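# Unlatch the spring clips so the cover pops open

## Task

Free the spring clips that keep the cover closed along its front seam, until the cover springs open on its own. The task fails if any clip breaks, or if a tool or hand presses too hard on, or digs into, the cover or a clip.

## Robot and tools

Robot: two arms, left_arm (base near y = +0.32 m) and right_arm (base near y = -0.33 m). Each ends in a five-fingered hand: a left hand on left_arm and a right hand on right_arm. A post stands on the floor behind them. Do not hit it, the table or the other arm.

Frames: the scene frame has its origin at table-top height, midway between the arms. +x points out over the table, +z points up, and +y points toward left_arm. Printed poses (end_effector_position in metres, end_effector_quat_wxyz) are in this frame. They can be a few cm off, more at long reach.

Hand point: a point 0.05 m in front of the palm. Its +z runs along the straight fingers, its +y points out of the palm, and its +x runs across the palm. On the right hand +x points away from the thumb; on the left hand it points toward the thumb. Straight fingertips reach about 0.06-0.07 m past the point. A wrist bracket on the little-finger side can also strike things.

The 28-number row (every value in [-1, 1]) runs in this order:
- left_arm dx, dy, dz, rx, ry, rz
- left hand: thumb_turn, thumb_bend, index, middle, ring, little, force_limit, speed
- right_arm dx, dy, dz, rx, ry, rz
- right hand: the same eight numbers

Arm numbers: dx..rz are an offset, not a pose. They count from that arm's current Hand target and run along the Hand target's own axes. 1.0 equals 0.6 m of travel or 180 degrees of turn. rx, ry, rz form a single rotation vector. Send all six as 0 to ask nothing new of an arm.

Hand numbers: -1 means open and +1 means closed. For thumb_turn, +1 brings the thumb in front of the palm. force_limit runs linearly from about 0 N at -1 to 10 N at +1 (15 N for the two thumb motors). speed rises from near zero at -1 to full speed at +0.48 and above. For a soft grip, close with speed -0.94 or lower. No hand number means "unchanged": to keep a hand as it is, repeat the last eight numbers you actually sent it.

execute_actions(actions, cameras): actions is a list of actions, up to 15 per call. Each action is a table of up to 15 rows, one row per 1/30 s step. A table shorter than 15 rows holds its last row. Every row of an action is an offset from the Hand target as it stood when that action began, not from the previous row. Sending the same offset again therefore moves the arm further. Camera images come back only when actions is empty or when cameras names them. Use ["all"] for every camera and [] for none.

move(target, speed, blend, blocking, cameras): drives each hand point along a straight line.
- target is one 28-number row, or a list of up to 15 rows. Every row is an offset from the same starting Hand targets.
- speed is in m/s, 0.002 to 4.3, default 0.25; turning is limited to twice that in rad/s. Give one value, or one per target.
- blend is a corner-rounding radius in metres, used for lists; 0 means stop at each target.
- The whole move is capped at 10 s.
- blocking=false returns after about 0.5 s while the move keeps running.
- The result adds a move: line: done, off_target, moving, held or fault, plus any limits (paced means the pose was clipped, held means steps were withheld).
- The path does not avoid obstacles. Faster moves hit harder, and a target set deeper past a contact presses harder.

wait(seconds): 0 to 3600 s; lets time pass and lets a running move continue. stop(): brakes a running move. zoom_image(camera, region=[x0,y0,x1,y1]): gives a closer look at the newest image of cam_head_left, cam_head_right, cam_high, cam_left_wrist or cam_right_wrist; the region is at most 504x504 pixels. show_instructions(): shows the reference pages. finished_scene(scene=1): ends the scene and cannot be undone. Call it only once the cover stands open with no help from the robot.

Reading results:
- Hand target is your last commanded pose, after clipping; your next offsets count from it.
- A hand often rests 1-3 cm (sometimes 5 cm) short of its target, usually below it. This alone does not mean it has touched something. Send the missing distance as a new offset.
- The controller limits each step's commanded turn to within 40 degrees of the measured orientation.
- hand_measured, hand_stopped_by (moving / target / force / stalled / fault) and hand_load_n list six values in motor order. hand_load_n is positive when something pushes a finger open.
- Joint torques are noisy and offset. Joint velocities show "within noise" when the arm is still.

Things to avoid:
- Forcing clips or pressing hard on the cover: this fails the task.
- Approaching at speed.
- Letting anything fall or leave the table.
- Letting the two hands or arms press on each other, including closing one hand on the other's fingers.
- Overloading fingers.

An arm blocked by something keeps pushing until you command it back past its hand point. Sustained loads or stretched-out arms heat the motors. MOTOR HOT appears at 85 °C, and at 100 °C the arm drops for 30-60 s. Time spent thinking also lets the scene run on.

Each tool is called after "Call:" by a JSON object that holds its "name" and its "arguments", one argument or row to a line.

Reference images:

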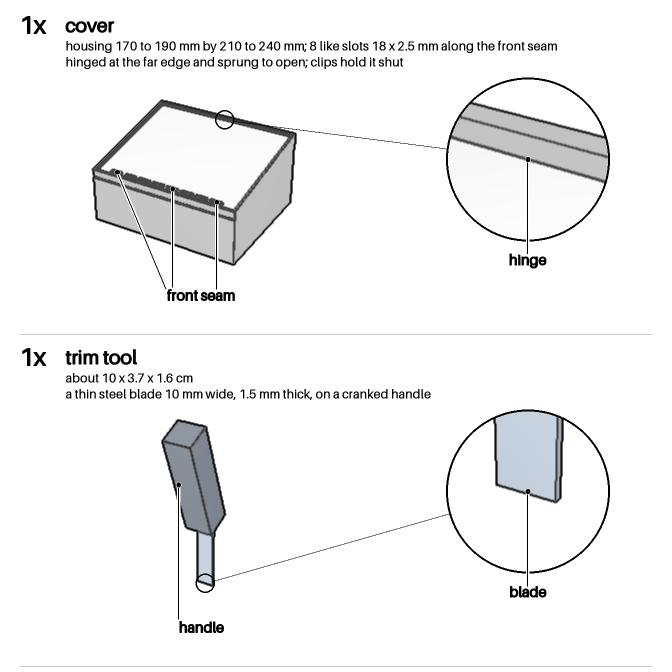

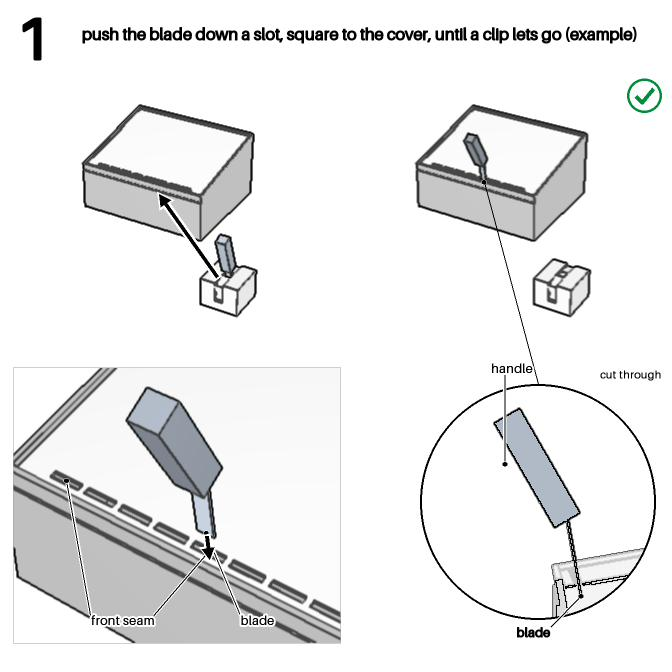

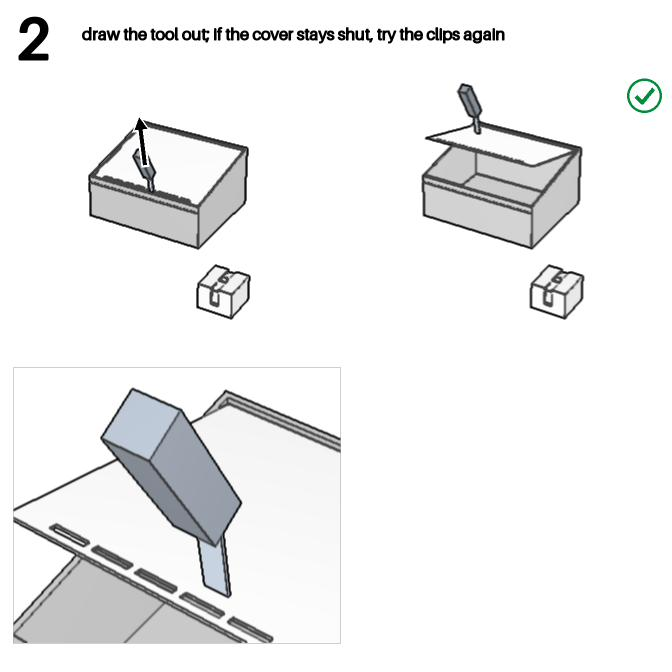

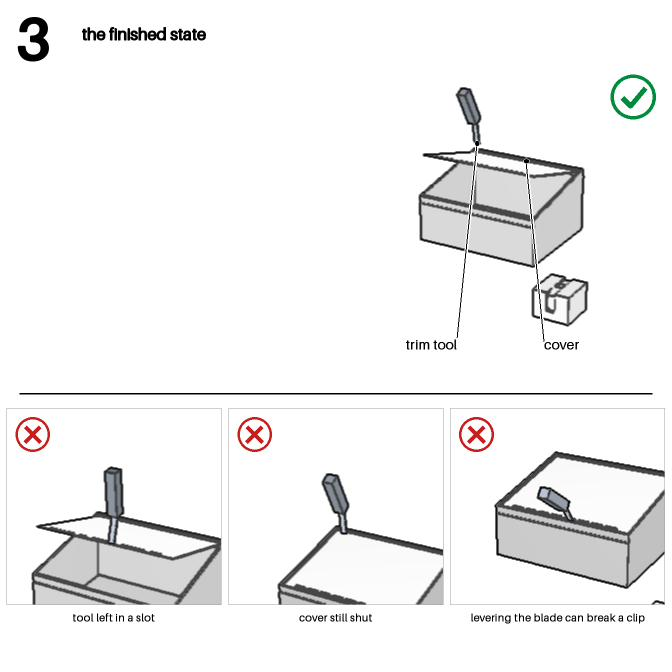

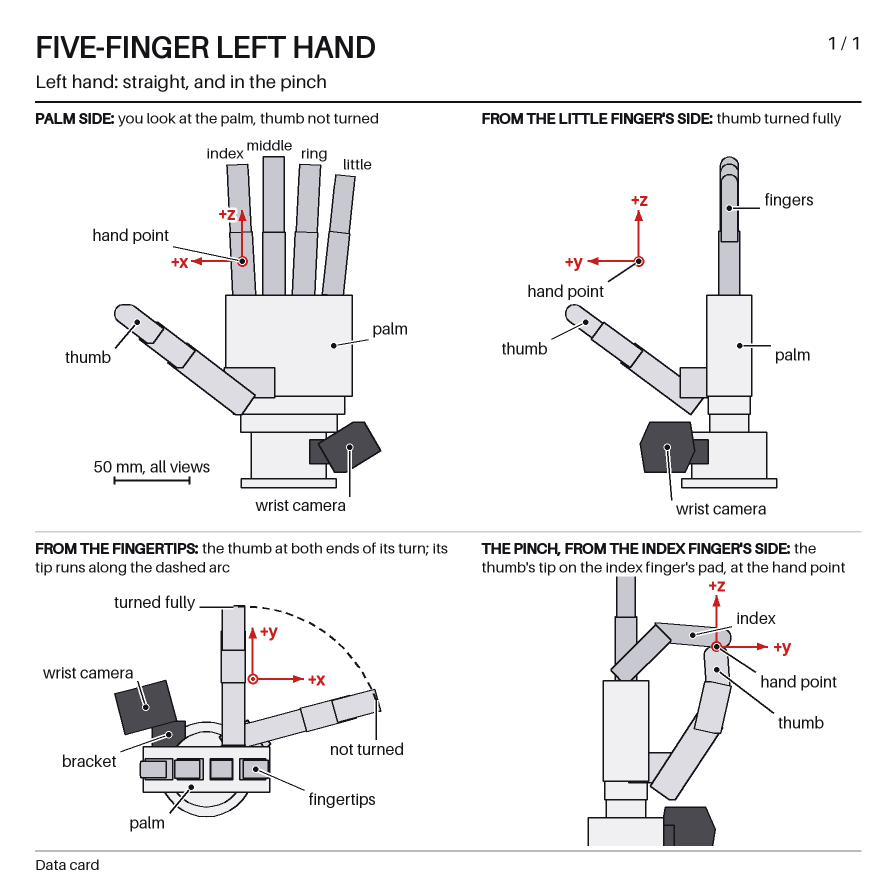

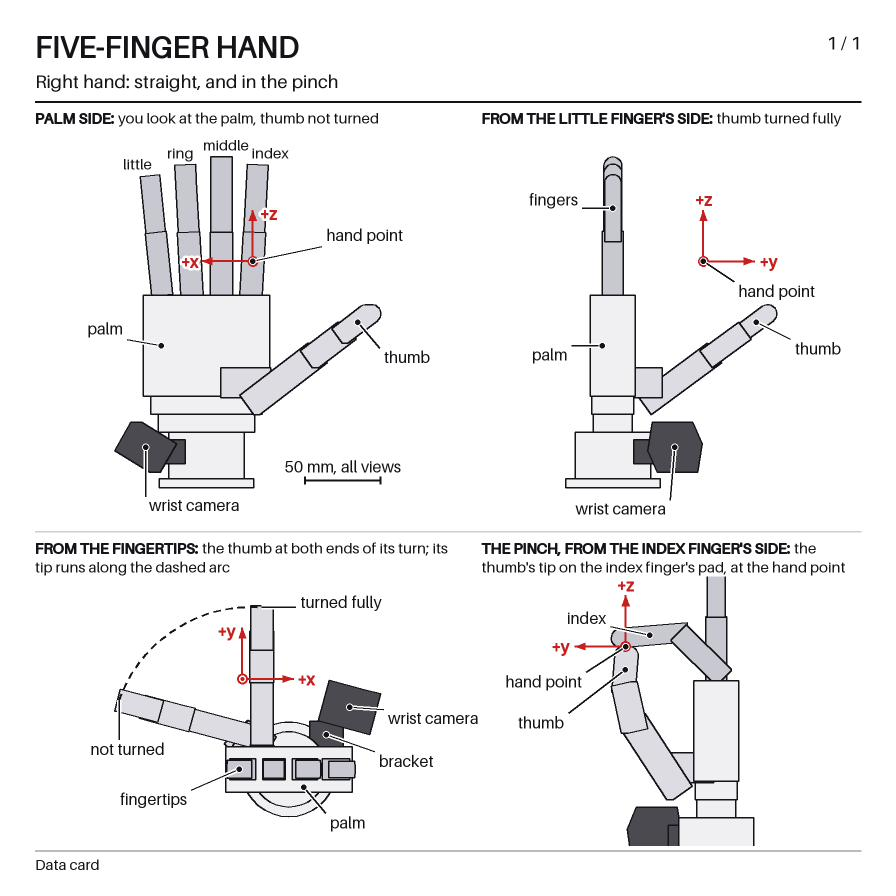

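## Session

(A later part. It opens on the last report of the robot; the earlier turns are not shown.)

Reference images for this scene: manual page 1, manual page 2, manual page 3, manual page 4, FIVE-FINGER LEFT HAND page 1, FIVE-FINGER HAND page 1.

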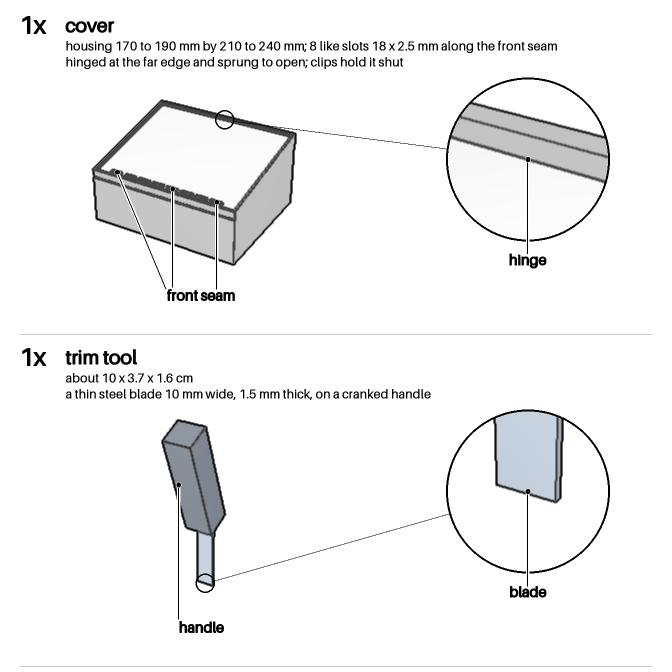

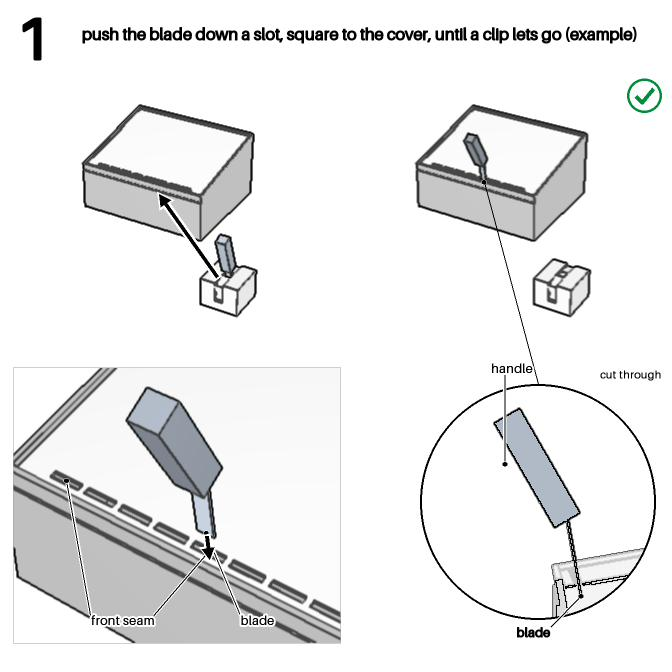

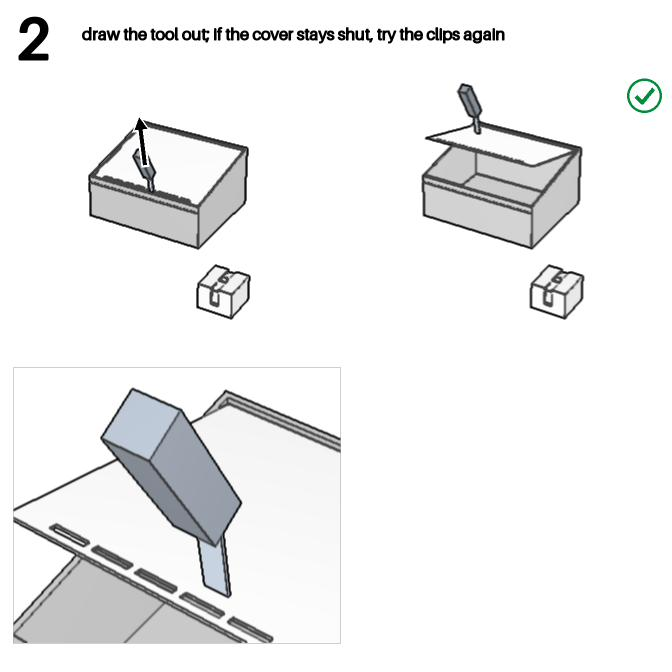

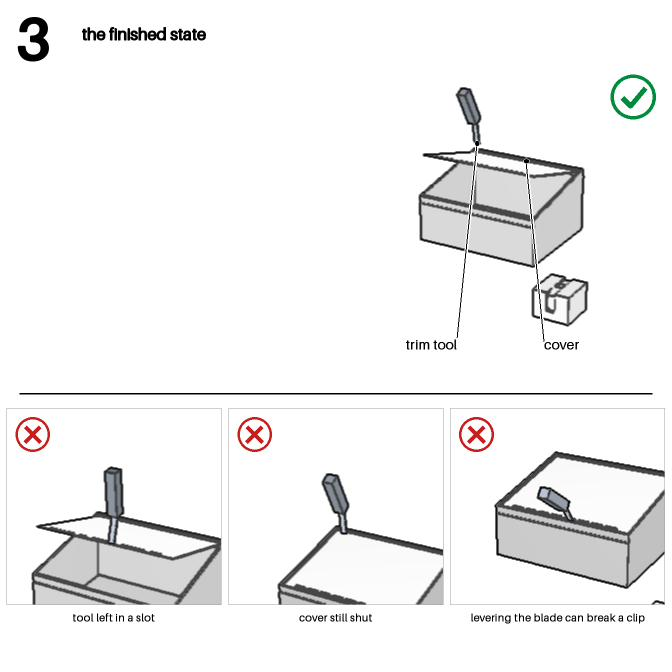

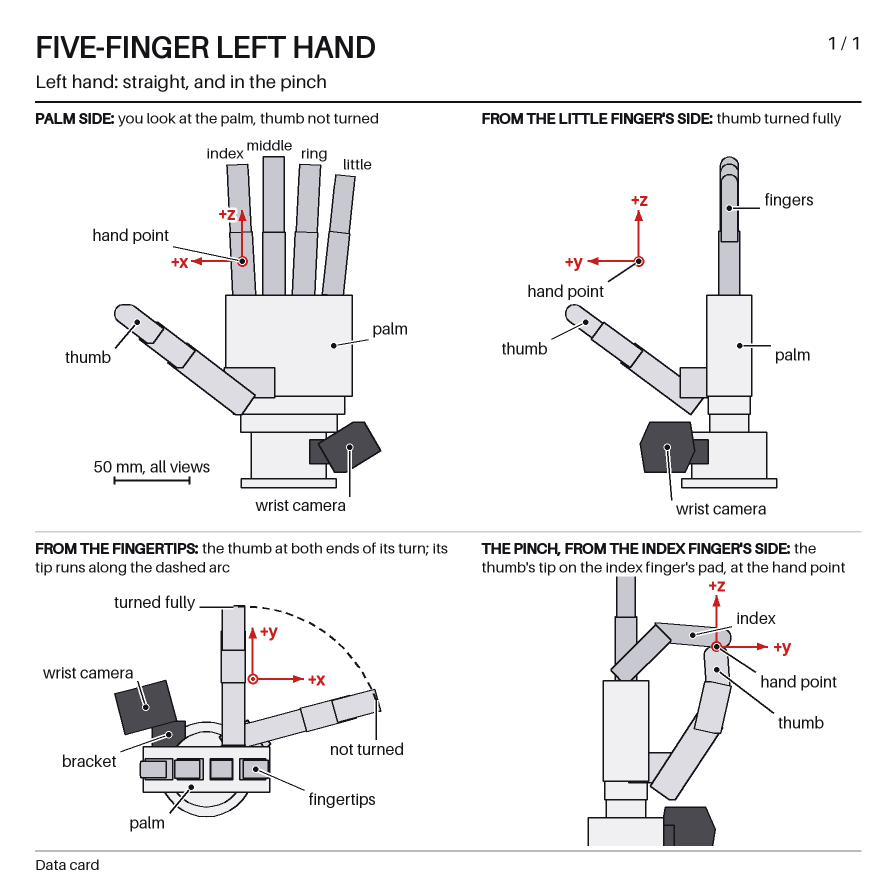

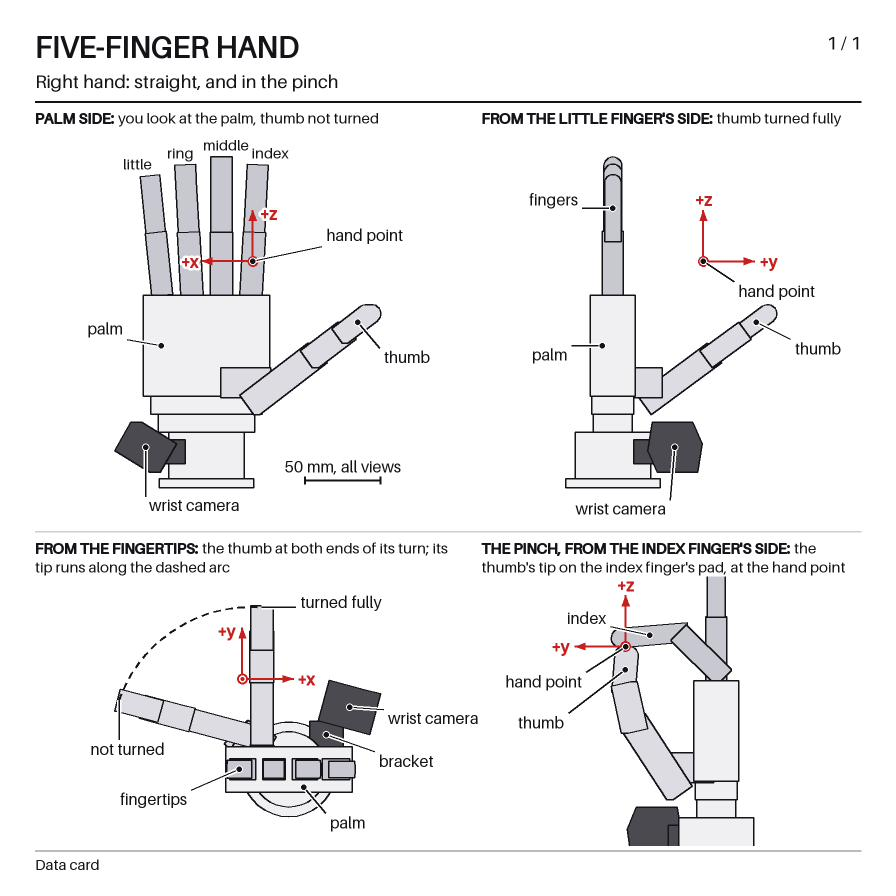

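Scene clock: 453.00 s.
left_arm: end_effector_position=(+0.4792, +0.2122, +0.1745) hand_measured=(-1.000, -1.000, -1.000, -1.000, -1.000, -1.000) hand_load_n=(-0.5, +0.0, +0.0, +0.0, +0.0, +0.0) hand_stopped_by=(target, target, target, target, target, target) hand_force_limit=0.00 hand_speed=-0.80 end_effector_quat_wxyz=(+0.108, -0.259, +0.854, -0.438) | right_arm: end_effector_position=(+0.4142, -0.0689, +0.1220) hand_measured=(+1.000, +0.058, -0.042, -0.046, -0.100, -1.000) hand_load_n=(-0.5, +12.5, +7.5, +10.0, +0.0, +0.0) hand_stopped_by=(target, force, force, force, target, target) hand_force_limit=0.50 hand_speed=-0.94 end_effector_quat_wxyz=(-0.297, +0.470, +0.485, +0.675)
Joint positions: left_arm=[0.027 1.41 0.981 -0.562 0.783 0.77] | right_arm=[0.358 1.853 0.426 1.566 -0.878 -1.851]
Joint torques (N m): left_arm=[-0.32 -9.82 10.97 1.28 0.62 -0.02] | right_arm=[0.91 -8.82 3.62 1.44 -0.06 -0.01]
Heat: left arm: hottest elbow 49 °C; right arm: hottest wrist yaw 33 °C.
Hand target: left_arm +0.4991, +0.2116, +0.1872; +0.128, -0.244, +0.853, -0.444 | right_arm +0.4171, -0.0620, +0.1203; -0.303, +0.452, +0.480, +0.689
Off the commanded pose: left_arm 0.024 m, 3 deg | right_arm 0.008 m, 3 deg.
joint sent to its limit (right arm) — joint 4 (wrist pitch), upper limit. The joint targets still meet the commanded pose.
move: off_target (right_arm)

Call:
{"name": "move", "arguments": {
  "target": [0,0,0,0,0,0,-1,-1,-1,-1,-1,-1,0,-0.8,-0.005,0.0,-0.0002,0,0,0,1,0.1,0.35,0.35,-0.1,-1,0.5,-0.94],
  "speed": 0.03,
  "cameras": ["cam_left_wrist", "cam_high"]
}}

Call:
{"name": "zoom_image", "arguments": {
  "camera": "cam_left_wrist",
  "region": [486, 203, 536, 243]
}}

Call:
{"name": "zoom_image", "arguments": {
  "camera": "cam_high",
  "region": [450, 195, 490, 227]
}}

Scene clock: 454.40 s.
left_arm: end_effector_position=(+0.4792, +0.2122, +0.1745) hand_measured=(-1.000, -1.000, -1.000, -1.000, -1.000, -1.000) hand_load_n=(+0.0, +0.0, +0.0, +0.0, +0.0, +0.0) hand_stopped_by=(target, target, target, target, target, target) hand_force_limit=0.00 hand_speed=-0.80 end_effector_quat_wxyz=(+0.108, -0.259, +0.854, -0.438) | right_arm: end_effector_position=(+0.4146, -0.0681, +0.1211) hand_measured=(+1.000, +0.058, -0.042, -0.046, -0.100, -1.000) hand_load_n=(-1.0, +12.5, +6.5, +10.5, +0.0, +0.0) hand_stopped_by=(target, force, force, force, target, target) hand_force_limit=0.50 hand_speed=-0.94 end_effector_quat_wxyz=(-0.296, +0.468, +0.487, +0.675)
Joint positions: left_arm=[0.027 1.41 0.981 -0.562 0.783 0.77] | right_arm=[0.358 1.857 0.429 1.566 -0.882 -1.857]
Joint torques (N m): left_arm=[-0.32 -9.76 10.95 1.29 0.61 -0.02] | right_arm=[0.73 -8.59 3.63 1.43 -0.01 0.02]
Heat: left arm: hottest elbow 49 °C; right arm: hottest wrist yaw 33 °C.
Hand target: left_arm +0.4991, +0.2116, +0.1872; +0.128, -0.244, +0.853, -0.444 | right_arm +0.4182, -0.0622, +0.1174; -0.303, +0.452, +0.480, +0.689
Off the commanded pose: left_arm 0.024 m, 3 deg | right_arm 0.008 m, 3 deg.
joint sent to its limit (right arm) — joint 4 (wrist pitch), upper limit. The joint targets still meet the commanded pose.
move: off_target (right_arm)
cam_left_wrist: T_world_to_cam=[[0.09905, -0.58073, 0.80805, -0.06898], [-0.97589, 0.10202, 0.19294, 0.40004], [-0.19449, -0.80768, -0.55663, 0.47495]] pos_world=[0.4896, 0.30273, 0.24292]
Images, in order (width x height): cam_high 896x504, cam_left_wrist 896x504.

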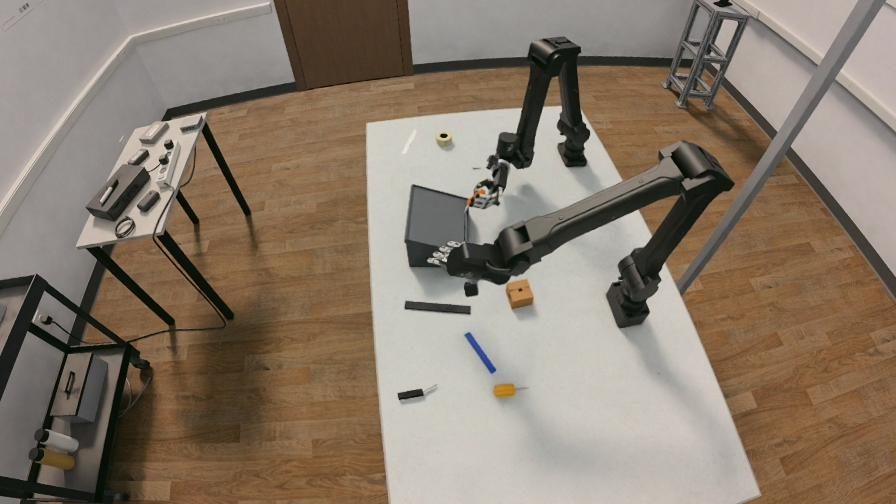

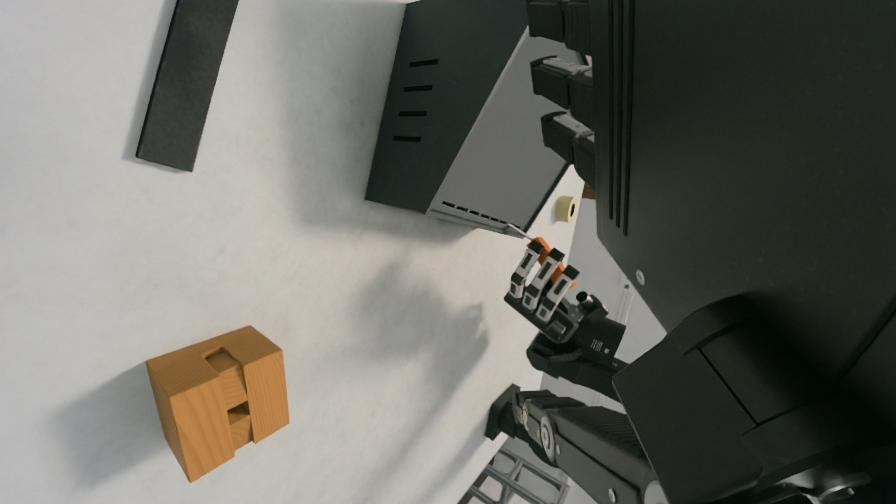

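Scaled by 10.080 from the camera's image (finer frame: 1280x720).

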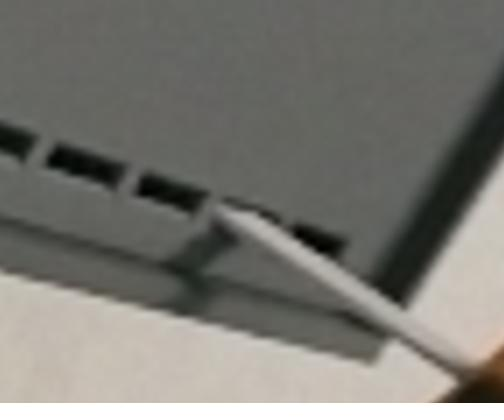

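Scaled by 12.600 from the camera's image (finer frame: 1280x720).

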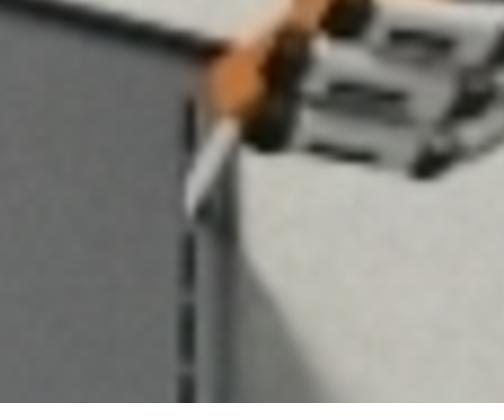

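Call:
{"name": "move", "arguments": {
  "target": [0,0,0,0,0,0,-1,-1,-1,-1,-1,-1,0,-0.8,0.0022,0.0013,-0.0065,0,0,0,1,0.1,0.35,0.35,-0.1,-1,0.5,-0.94],
  "speed": 0.03
}}

Scene clock: 456.53 s.
left_arm: end_effector_position=(+0.4792, +0.2122, +0.1745) hand_measured=(-1.000, -1.000, -1.000, -1.000, -1.000, -1.000) hand_load_n=(+0.0, +0.0, +0.0, +0.0, +0.0, +0.0) hand_stopped_by=(target, target, target, target, target, target) hand_force_limit=0.00 hand_speed=-0.80 end_effector_quat_wxyz=(+0.108, -0.259, +0.854, -0.438) | right_arm: end_effector_position=(+0.4135, -0.0673, +0.1210) hand_measured=(+1.000, +0.058, -0.042, -0.046, -0.100, -1.000) hand_load_n=(-0.5, +12.0, +7.5, +10.0, +0.0, +0.0) hand_stopped_by=(target, force, force, force, target, target) hand_force_limit=0.50 hand_speed=-0.94 end_effector_quat_wxyz=(-0.298, +0.466, +0.489, +0.674)
Joint positions: left_arm=[0.027 1.41 0.981 -0.562 0.783 0.77] | right_arm=[0.358 1.857 0.429 1.566 -0.889 -1.857]
Joint torques (N m): left_arm=[-0.26 -9.82 10.96 1.29 0.62 -0.02] | right_arm=[-0.03 -9.17 3.15 1.43 -0.12 0.03]
Heat: left arm: hottest elbow 49 °C; right arm: hottest wrist yaw 33 °C.
Hand target: left_arm +0.4991, +0.2116, +0.1872; +0.128, -0.244, +0.853, -0.444 | right_arm +0.4170, -0.0661, +0.1184; -0.303, +0.452, +0.480, +0.689
Off the commanded pose: left_arm 0.024 m, 3 deg | right_arm 0.005 m, 3 deg.
joint sent to its limit (right arm) — joint 4 (wrist pitch), upper limit. The joint targets are off in orientation, not in position.
move: off_target (right_arm)

Call:
{"name": "move", "arguments": {
  "target": [0,0,0,0,0,0,-1,-1,-1,-1,-1,-1,0,-0.8,-0.0066,0.0005,-0.0035,0,0,0,1,0.1,0.35,0.35,-0.1,-1,0.5,-0.94],
  "speed": 0.03,
  "cameras": ["cam_left_wrist", "cam_high"]
}}

Call:
{"name": "zoom_image", "arguments": {
  "camera": "cam_left_wrist",
  "region": [486, 203, 536, 243]
}}

Call:
{"name": "zoom_image", "arguments": {
  "camera": "cam_high",
  "region": [450, 195, 490, 227]
}}

Scene clock: 458.03 s.
left_arm: end_effector_position=(+0.4792, +0.2122, +0.1745) hand_measured=(-1.000, -1.000, -1.000, -1.000, -1.000, -1.000) hand_load_n=(+0.0, +0.0, +0.0, +0.0, +0.0, +0.0) hand_stopped_by=(target, target, target, target, target, target) hand_force_limit=0.00 hand_speed=-0.80 end_effector_quat_wxyz=(+0.108, -0.259, +0.854, -0.438) | right_arm: end_effector_position=(+0.4125, -0.0665, +0.1206) hand_measured=(+1.000, +0.058, -0.042, -0.046, -0.100, -1.000) hand_load_n=(-0.5, +12.5, +7.5, +10.0, +0.0, +0.0) hand_stopped_by=(target, force, force, force, target, target) hand_force_limit=0.50 hand_speed=-0.94 end_effector_quat_wxyz=(-0.297, +0.463, +0.493, +0.674)
Joint positions: left_arm=[0.027 1.41 0.981 -0.562 0.783 0.77] | right_arm=[0.358 1.859 0.429 1.566 -0.895 -1.866]
Joint torques (N m): left_arm=[-0.32 -9.82 10.95 1.28 0.62 -0.02] | right_arm=[-0.67 -8.53 3.25 1.42 -0.17 0.07]
Heat: left arm: hottest elbow 49 °C; right arm: hottest wrist yaw 33 °C.
Hand target: left_arm +0.4991, +0.2116, +0.1872; +0.128, -0.244, +0.853, -0.444 | right_arm +0.4182, -0.0682, +0.1145; -0.303, +0.452, +0.480, +0.688
Off the commanded pose: left_arm 0.024 m, 3 deg | right_arm 0.008 m, 3 deg.
joint sent to its limit (right arm) — joint 4 (wrist pitch), upper limit. The joint targets are off in orientation, not in position.
move: off_target (right_arm)
cam_left_wrist: T_world_to_cam=[[0.09905, -0.58073, 0.80805, -0.06898], [-0.97589, 0.10202, 0.19294, 0.40004], [-0.19449, -0.80768, -0.55663, 0.47495]] pos_world=[0.4896, 0.30273, 0.24292]
Images, in order (width x height): cam_high 896x504, cam_left_wrist 896x504.

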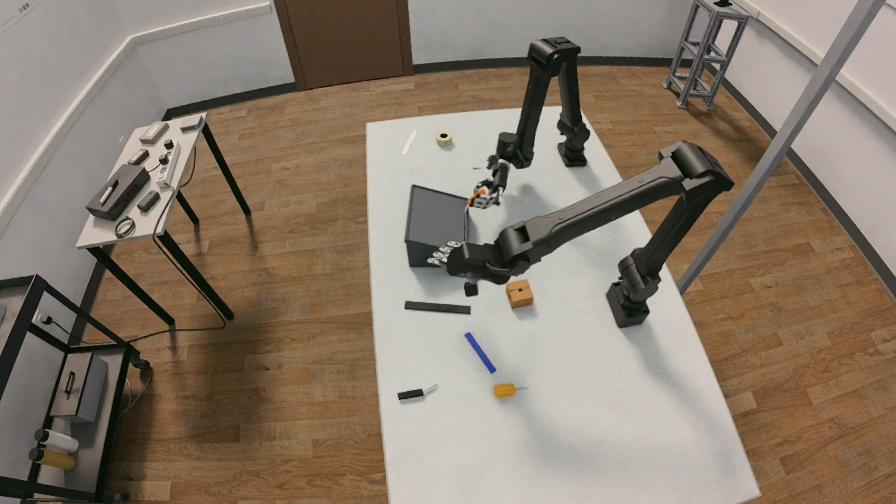

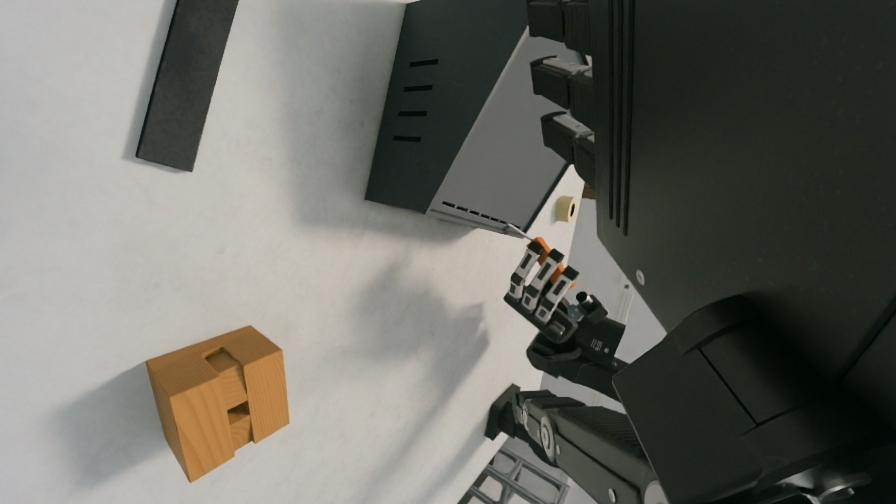

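Scaled by 10.080 from the camera's image (finer frame: 1280x720).

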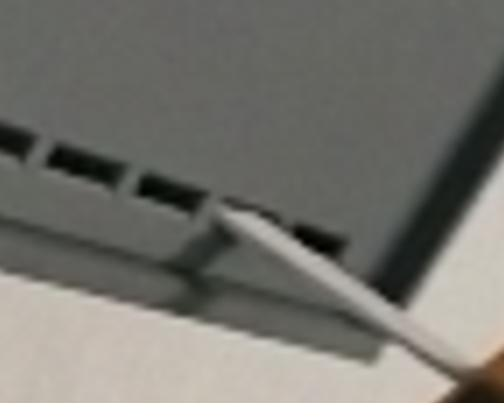

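Scaled by 12.600 from the camera's image (finer frame: 1280x720).

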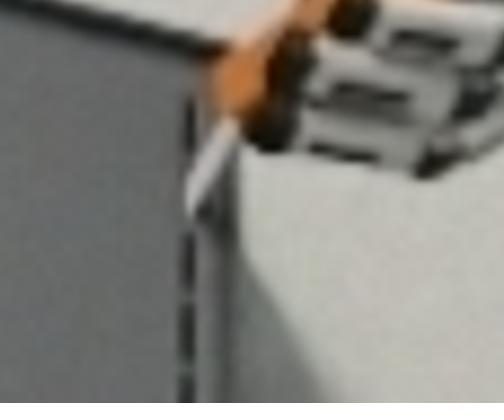

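Call:
{"name": "move", "arguments": {
  "target": [0,0,0,0,0,0,-1,-1,-1,-1,-1,-1,0,-0.8,-0.0251,-0.0097,-0.0114,-0.0005,-0.0032,0.0164,1,0.1,0.35,0.35,-0.1,-1,0.5,-0.94],
  "speed": 0.03,
  "cameras": ["cam_left_wrist", "cam_high"]
}}

Call:
{"name": "zoom_image", "arguments": {
  "camera": "cam_left_wrist",
  "region": [486, 203, 536, 243]
}}

Call:
{"name": "zoom_image", "arguments": {
  "camera": "cam_high",
  "region": [450, 195, 490, 227]
}}

Scene clock: 460.40 s.
left_arm: end_effector_position=(+0.4792, +0.2122, +0.1745) hand_measured=(-1.000, -1.000, -1.000, -1.000, -1.000, -1.000) hand_load_n=(-0.5, +0.0, +0.0, +0.0, +0.0, +0.0) hand_stopped_by=(target, target, target, target, target, target) hand_force_limit=0.00 hand_speed=-0.80 end_effector_quat_wxyz=(+0.108, -0.259, +0.854, -0.438) | right_arm: end_effector_position=(+0.4133, -0.0673, +0.1195) hand_measured=(+1.000, +0.058, -0.042, -0.046, -0.100, -1.000) hand_load_n=(-2.0, +12.5, +6.0, +11.5, +0.0, +0.0) hand_stopped_by=(target, force, force, force, target, target) hand_force_limit=0.50 hand_speed=-0.94 end_effector_quat_wxyz=(-0.297, +0.460, +0.495, +0.674)
Joint positions: left_arm=[0.027 1.41 0.981 -0.562 0.783 0.77] | right_arm=[0.353 1.869 0.433 1.576 -0.906 -1.867]
Joint torques (N m): left_arm=[-0.26 -9.82 10.97 1.29 0.62 -0.02] | right_arm=[-1.03 -7.24 2.45 0.99 -0.1 0.32]
Heat: left arm: hottest elbow 49 °C; right arm: hottest wrist yaw 33 °C.
Hand target: left_arm +0.4991, +0.2116, +0.1872; +0.128, -0.244, +0.853, -0.444 | right_arm +0.4171, -0.0727, +0.0977; -0.318, +0.468, +0.469, +0.679
Off the commanded pose: left_arm 0.024 m, 3 deg | right_arm 0.023 m, 4 deg.
joint read past its limit (right arm) — joint 4 (wrist pitch), upper limit.
joint sent to its limit (right arm) — joint 4 (wrist pitch), upper limit. The joint targets are off in orientation, not in position.
move: off_target (right_arm)
cam_left_wrist: T_world_to_cam=[[0.09905, -0.58073, 0.80805, -0.06898], [-0.97589, 0.10202, 0.19294, 0.40004], [-0.19449, -0.80768, -0.55663, 0.47495]] pos_world=[0.4896, 0.30273, 0.24292]
Images, in order (width x height): cam_high 896x504, cam_left_wrist 896x504.

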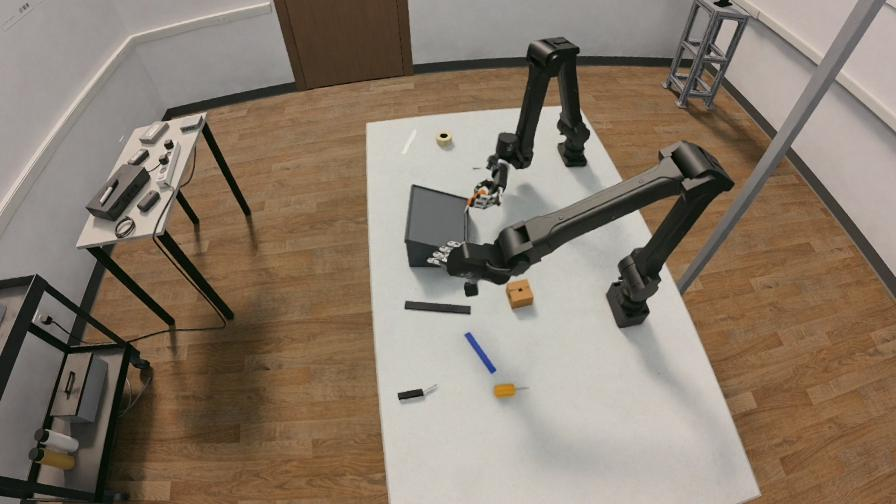

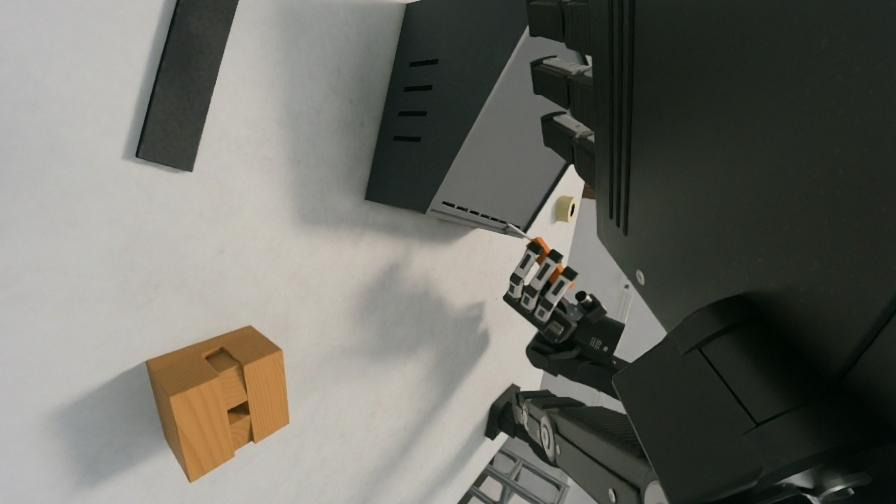

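Scaled by 10.080 from the camera's image (finer frame: 1280x720).

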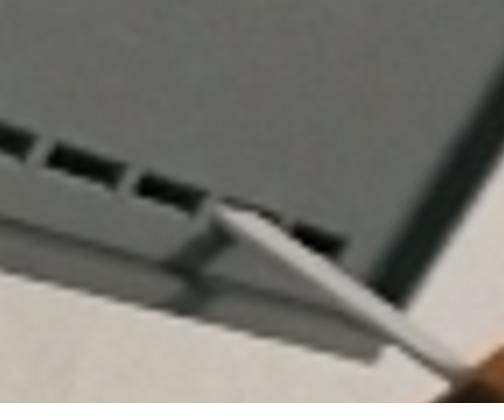

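Scaled by 12.600 from the camera's image (finer frame: 1280x720).

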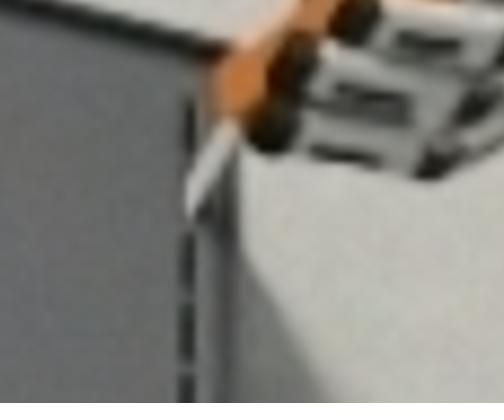

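Call:
{"name": "move", "arguments": {
  "target": [0,0,0,0,0,0,-1,-1,-1,-1,-1,-1,0,-0.8,-0.0251,-0.0097,-0.0114,-0.0005,-0.0032,0.0164,1,0.1,0.35,0.35,-0.1,-1,0.5,-0.94],
  "speed": 0.03
}}

Scene clock: 462.47 s.
left_arm: end_effector_position=(+0.4792, +0.2122, +0.1745) hand_measured=(-1.000, -1.000, -1.000, -1.000, -1.000, -1.000) hand_load_n=(+0.0, +0.0, +0.0, +0.0, -0.5, +0.0) hand_stopped_by=(target, target, target, target, target, target) hand_force_limit=0.00 hand_speed=-0.80 end_effector_quat_wxyz=(+0.108, -0.259, +0.854, -0.438) | right_arm: end_effector_position=(+0.4121, -0.0674, +0.1165) hand_measured=(+1.000, +0.058, -0.042, -0.046, -0.100, -1.000) hand_load_n=(-5.5, +14.5, +3.5, +12.0, +0.0, +0.0) hand_stopped_by=(target, force, force, force, target, target) hand_force_limit=0.50 hand_speed=-0.94 end_effector_quat_wxyz=(-0.301, +0.460, +0.498, +0.671)
Joint positions: left_arm=[0.027 1.41 0.981 -0.562 0.783 0.77] | right_arm=[0.348 1.875 0.433 1.576 -0.92 -1.867]
Joint torques (N m): left_arm=[-0.21 -9.76 10.96 1.26 0.61 -0.02] | right_arm=[-1.49 -5.66 1.8 0.96 0.15 0.56]
Heat: left arm: hottest elbow 49 °C; right arm: hottest wrist yaw 33 °C.
Hand target: left_arm +0.4991, +0.2116, +0.1872; +0.128, -0.244, +0.853, -0.444 | right_arm +0.4152, -0.0772, +0.0808; -0.332, +0.483, +0.458, +0.668
Off the commanded pose: left_arm 0.024 m, 3 deg | right_arm 0.037 m, 6 deg.
joint read past its limit (right arm) — joint 4 (wrist pitch), upper limit.
joint sent to its limit (right arm) — joint 4 (wrist pitch), upper limit. The joint targets are off in orientation, not in position.
move: off_target (right_arm)

Call:
{"name": "wait", "arguments": {
  "seconds": 0,
  "cameras": ["cam_left_wrist", "cam_high", "cam_right_wrist"]
}}

Call:
{"name": "zoom_image", "arguments": {
  "camera": "cam_left_wrist",
  "region": [486, 203, 536, 243]
}}

Call:
{"name": "zoom_image", "arguments": {
  "camera": "cam_high",
  "region": [450, 195, 490, 227]
}}

Scene clock: 462.87 s.
left_arm: end_effector_position=(+0.4792, +0.2122, +0.1745) hand_measured=(-1.000, -1.000, -1.000, -1.000, -1.000, -1.000) hand_load_n=(+0.0, +0.0, +0.0, +0.0, +0.0, +0.0) hand_stopped_by=(target, target, target, target, target, target) hand_force_limit=0.00 hand_speed=-0.80 end_effector_quat_wxyz=(+0.108, -0.259, +0.854, -0.438) | right_arm: end_effector_position=(+0.4121, -0.0674, +0.1165) hand_measured=(+1.000, +0.058, -0.042, -0.046, -0.100, -1.000) hand_load_n=(-5.5, +14.5, +3.5, +12.0, +0.0, +0.0) hand_stopped_by=(target, force, force, force, target, target) hand_force_limit=0.50 hand_speed=-0.94 end_effector_quat_wxyz=(-0.301, +0.460, +0.498, +0.671)
Joint positions: left_arm=[0.027 1.41 0.981 -0.562 0.783 0.77] | right_arm=[0.348 1.875 0.433 1.576 -0.92 -1.867]
Joint torques (N m): left_arm=[-0.21 -9.76 10.95 1.29 0.62 -0.02] | right_arm=[-1.49 -5.6 1.8 0.95 0.15 0.56]
Heat: left arm: hottest elbow 49 °C; right arm: hottest wrist yaw 33 °C.
Hand target: left_arm +0.4991, +0.2116, +0.1872; +0.128, -0.244, +0.853, -0.444 | right_arm +0.4152, -0.0772, +0.0808; -0.332, +0.483, +0.458, +0.668
Off the commanded pose: left_arm 0.024 m, 3 deg | right_arm 0.037 m, 6 deg.
joint read past its limit (right arm) — joint 4 (wrist pitch), upper limit.
cam_left_wrist: T_world_to_cam=[[0.09905, -0.58073, 0.80805, -0.06898], [-0.97589, 0.10202, 0.19294, 0.40004], [-0.19449, -0.80768, -0.55663, 0.47495]] pos_world=[0.4896, 0.30273, 0.24292]
cam_right_wrist: T_world_to_cam=[[0.74733, -0.32577, 0.57912, -0.39844], [0.2385, -0.68197, -0.6914, -0.08265], [0.62018, 0.65482, -0.43196, -0.04811]] pos_world=[0.34731, -0.15466, 0.15282]
Images, in order (width x height): cam_high 896x504, cam_left_wrist 896x504, cam_right_wrist 896x504.

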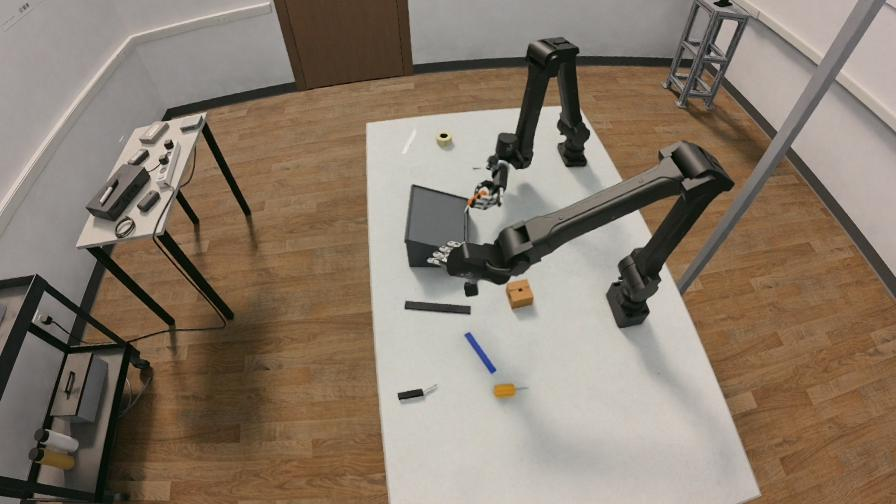

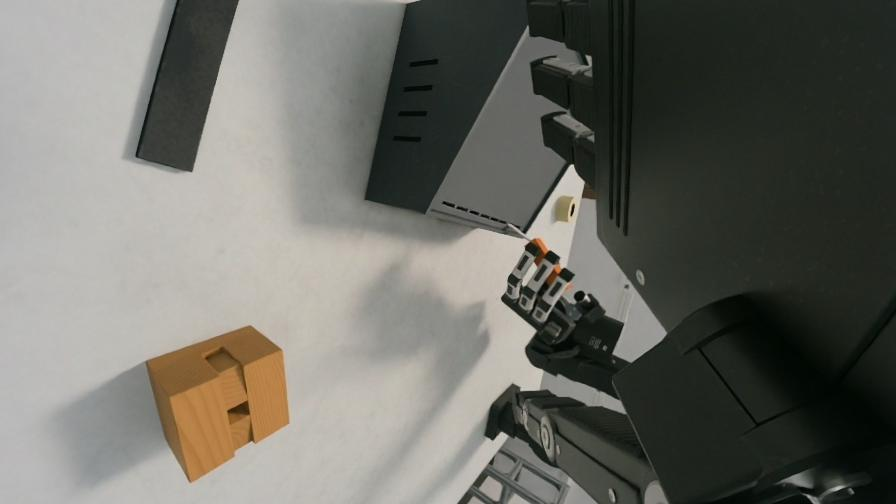

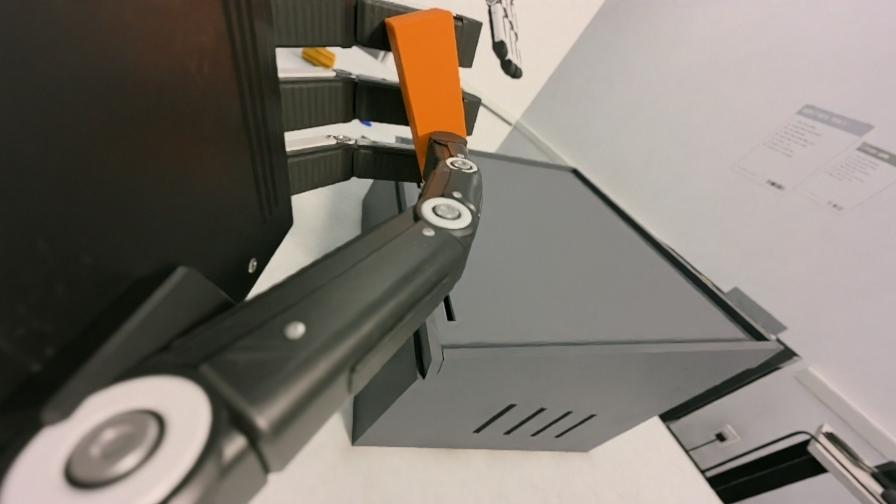

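Scaled by 10.080 from the camera's image (finer frame: 1280x720).

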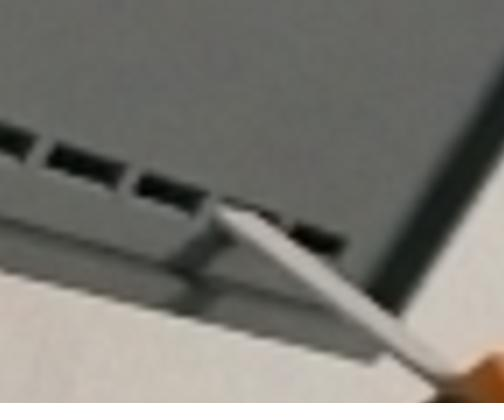

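Scaled by 12.600 from the camera's image (finer frame: 1280x720).

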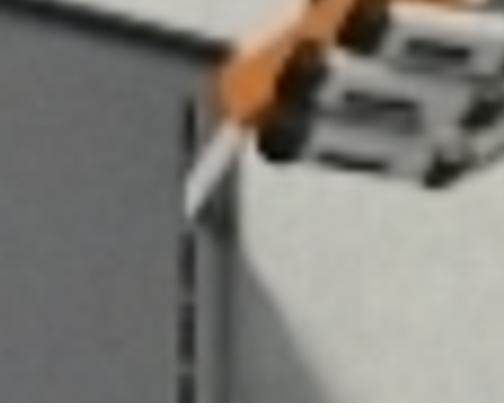

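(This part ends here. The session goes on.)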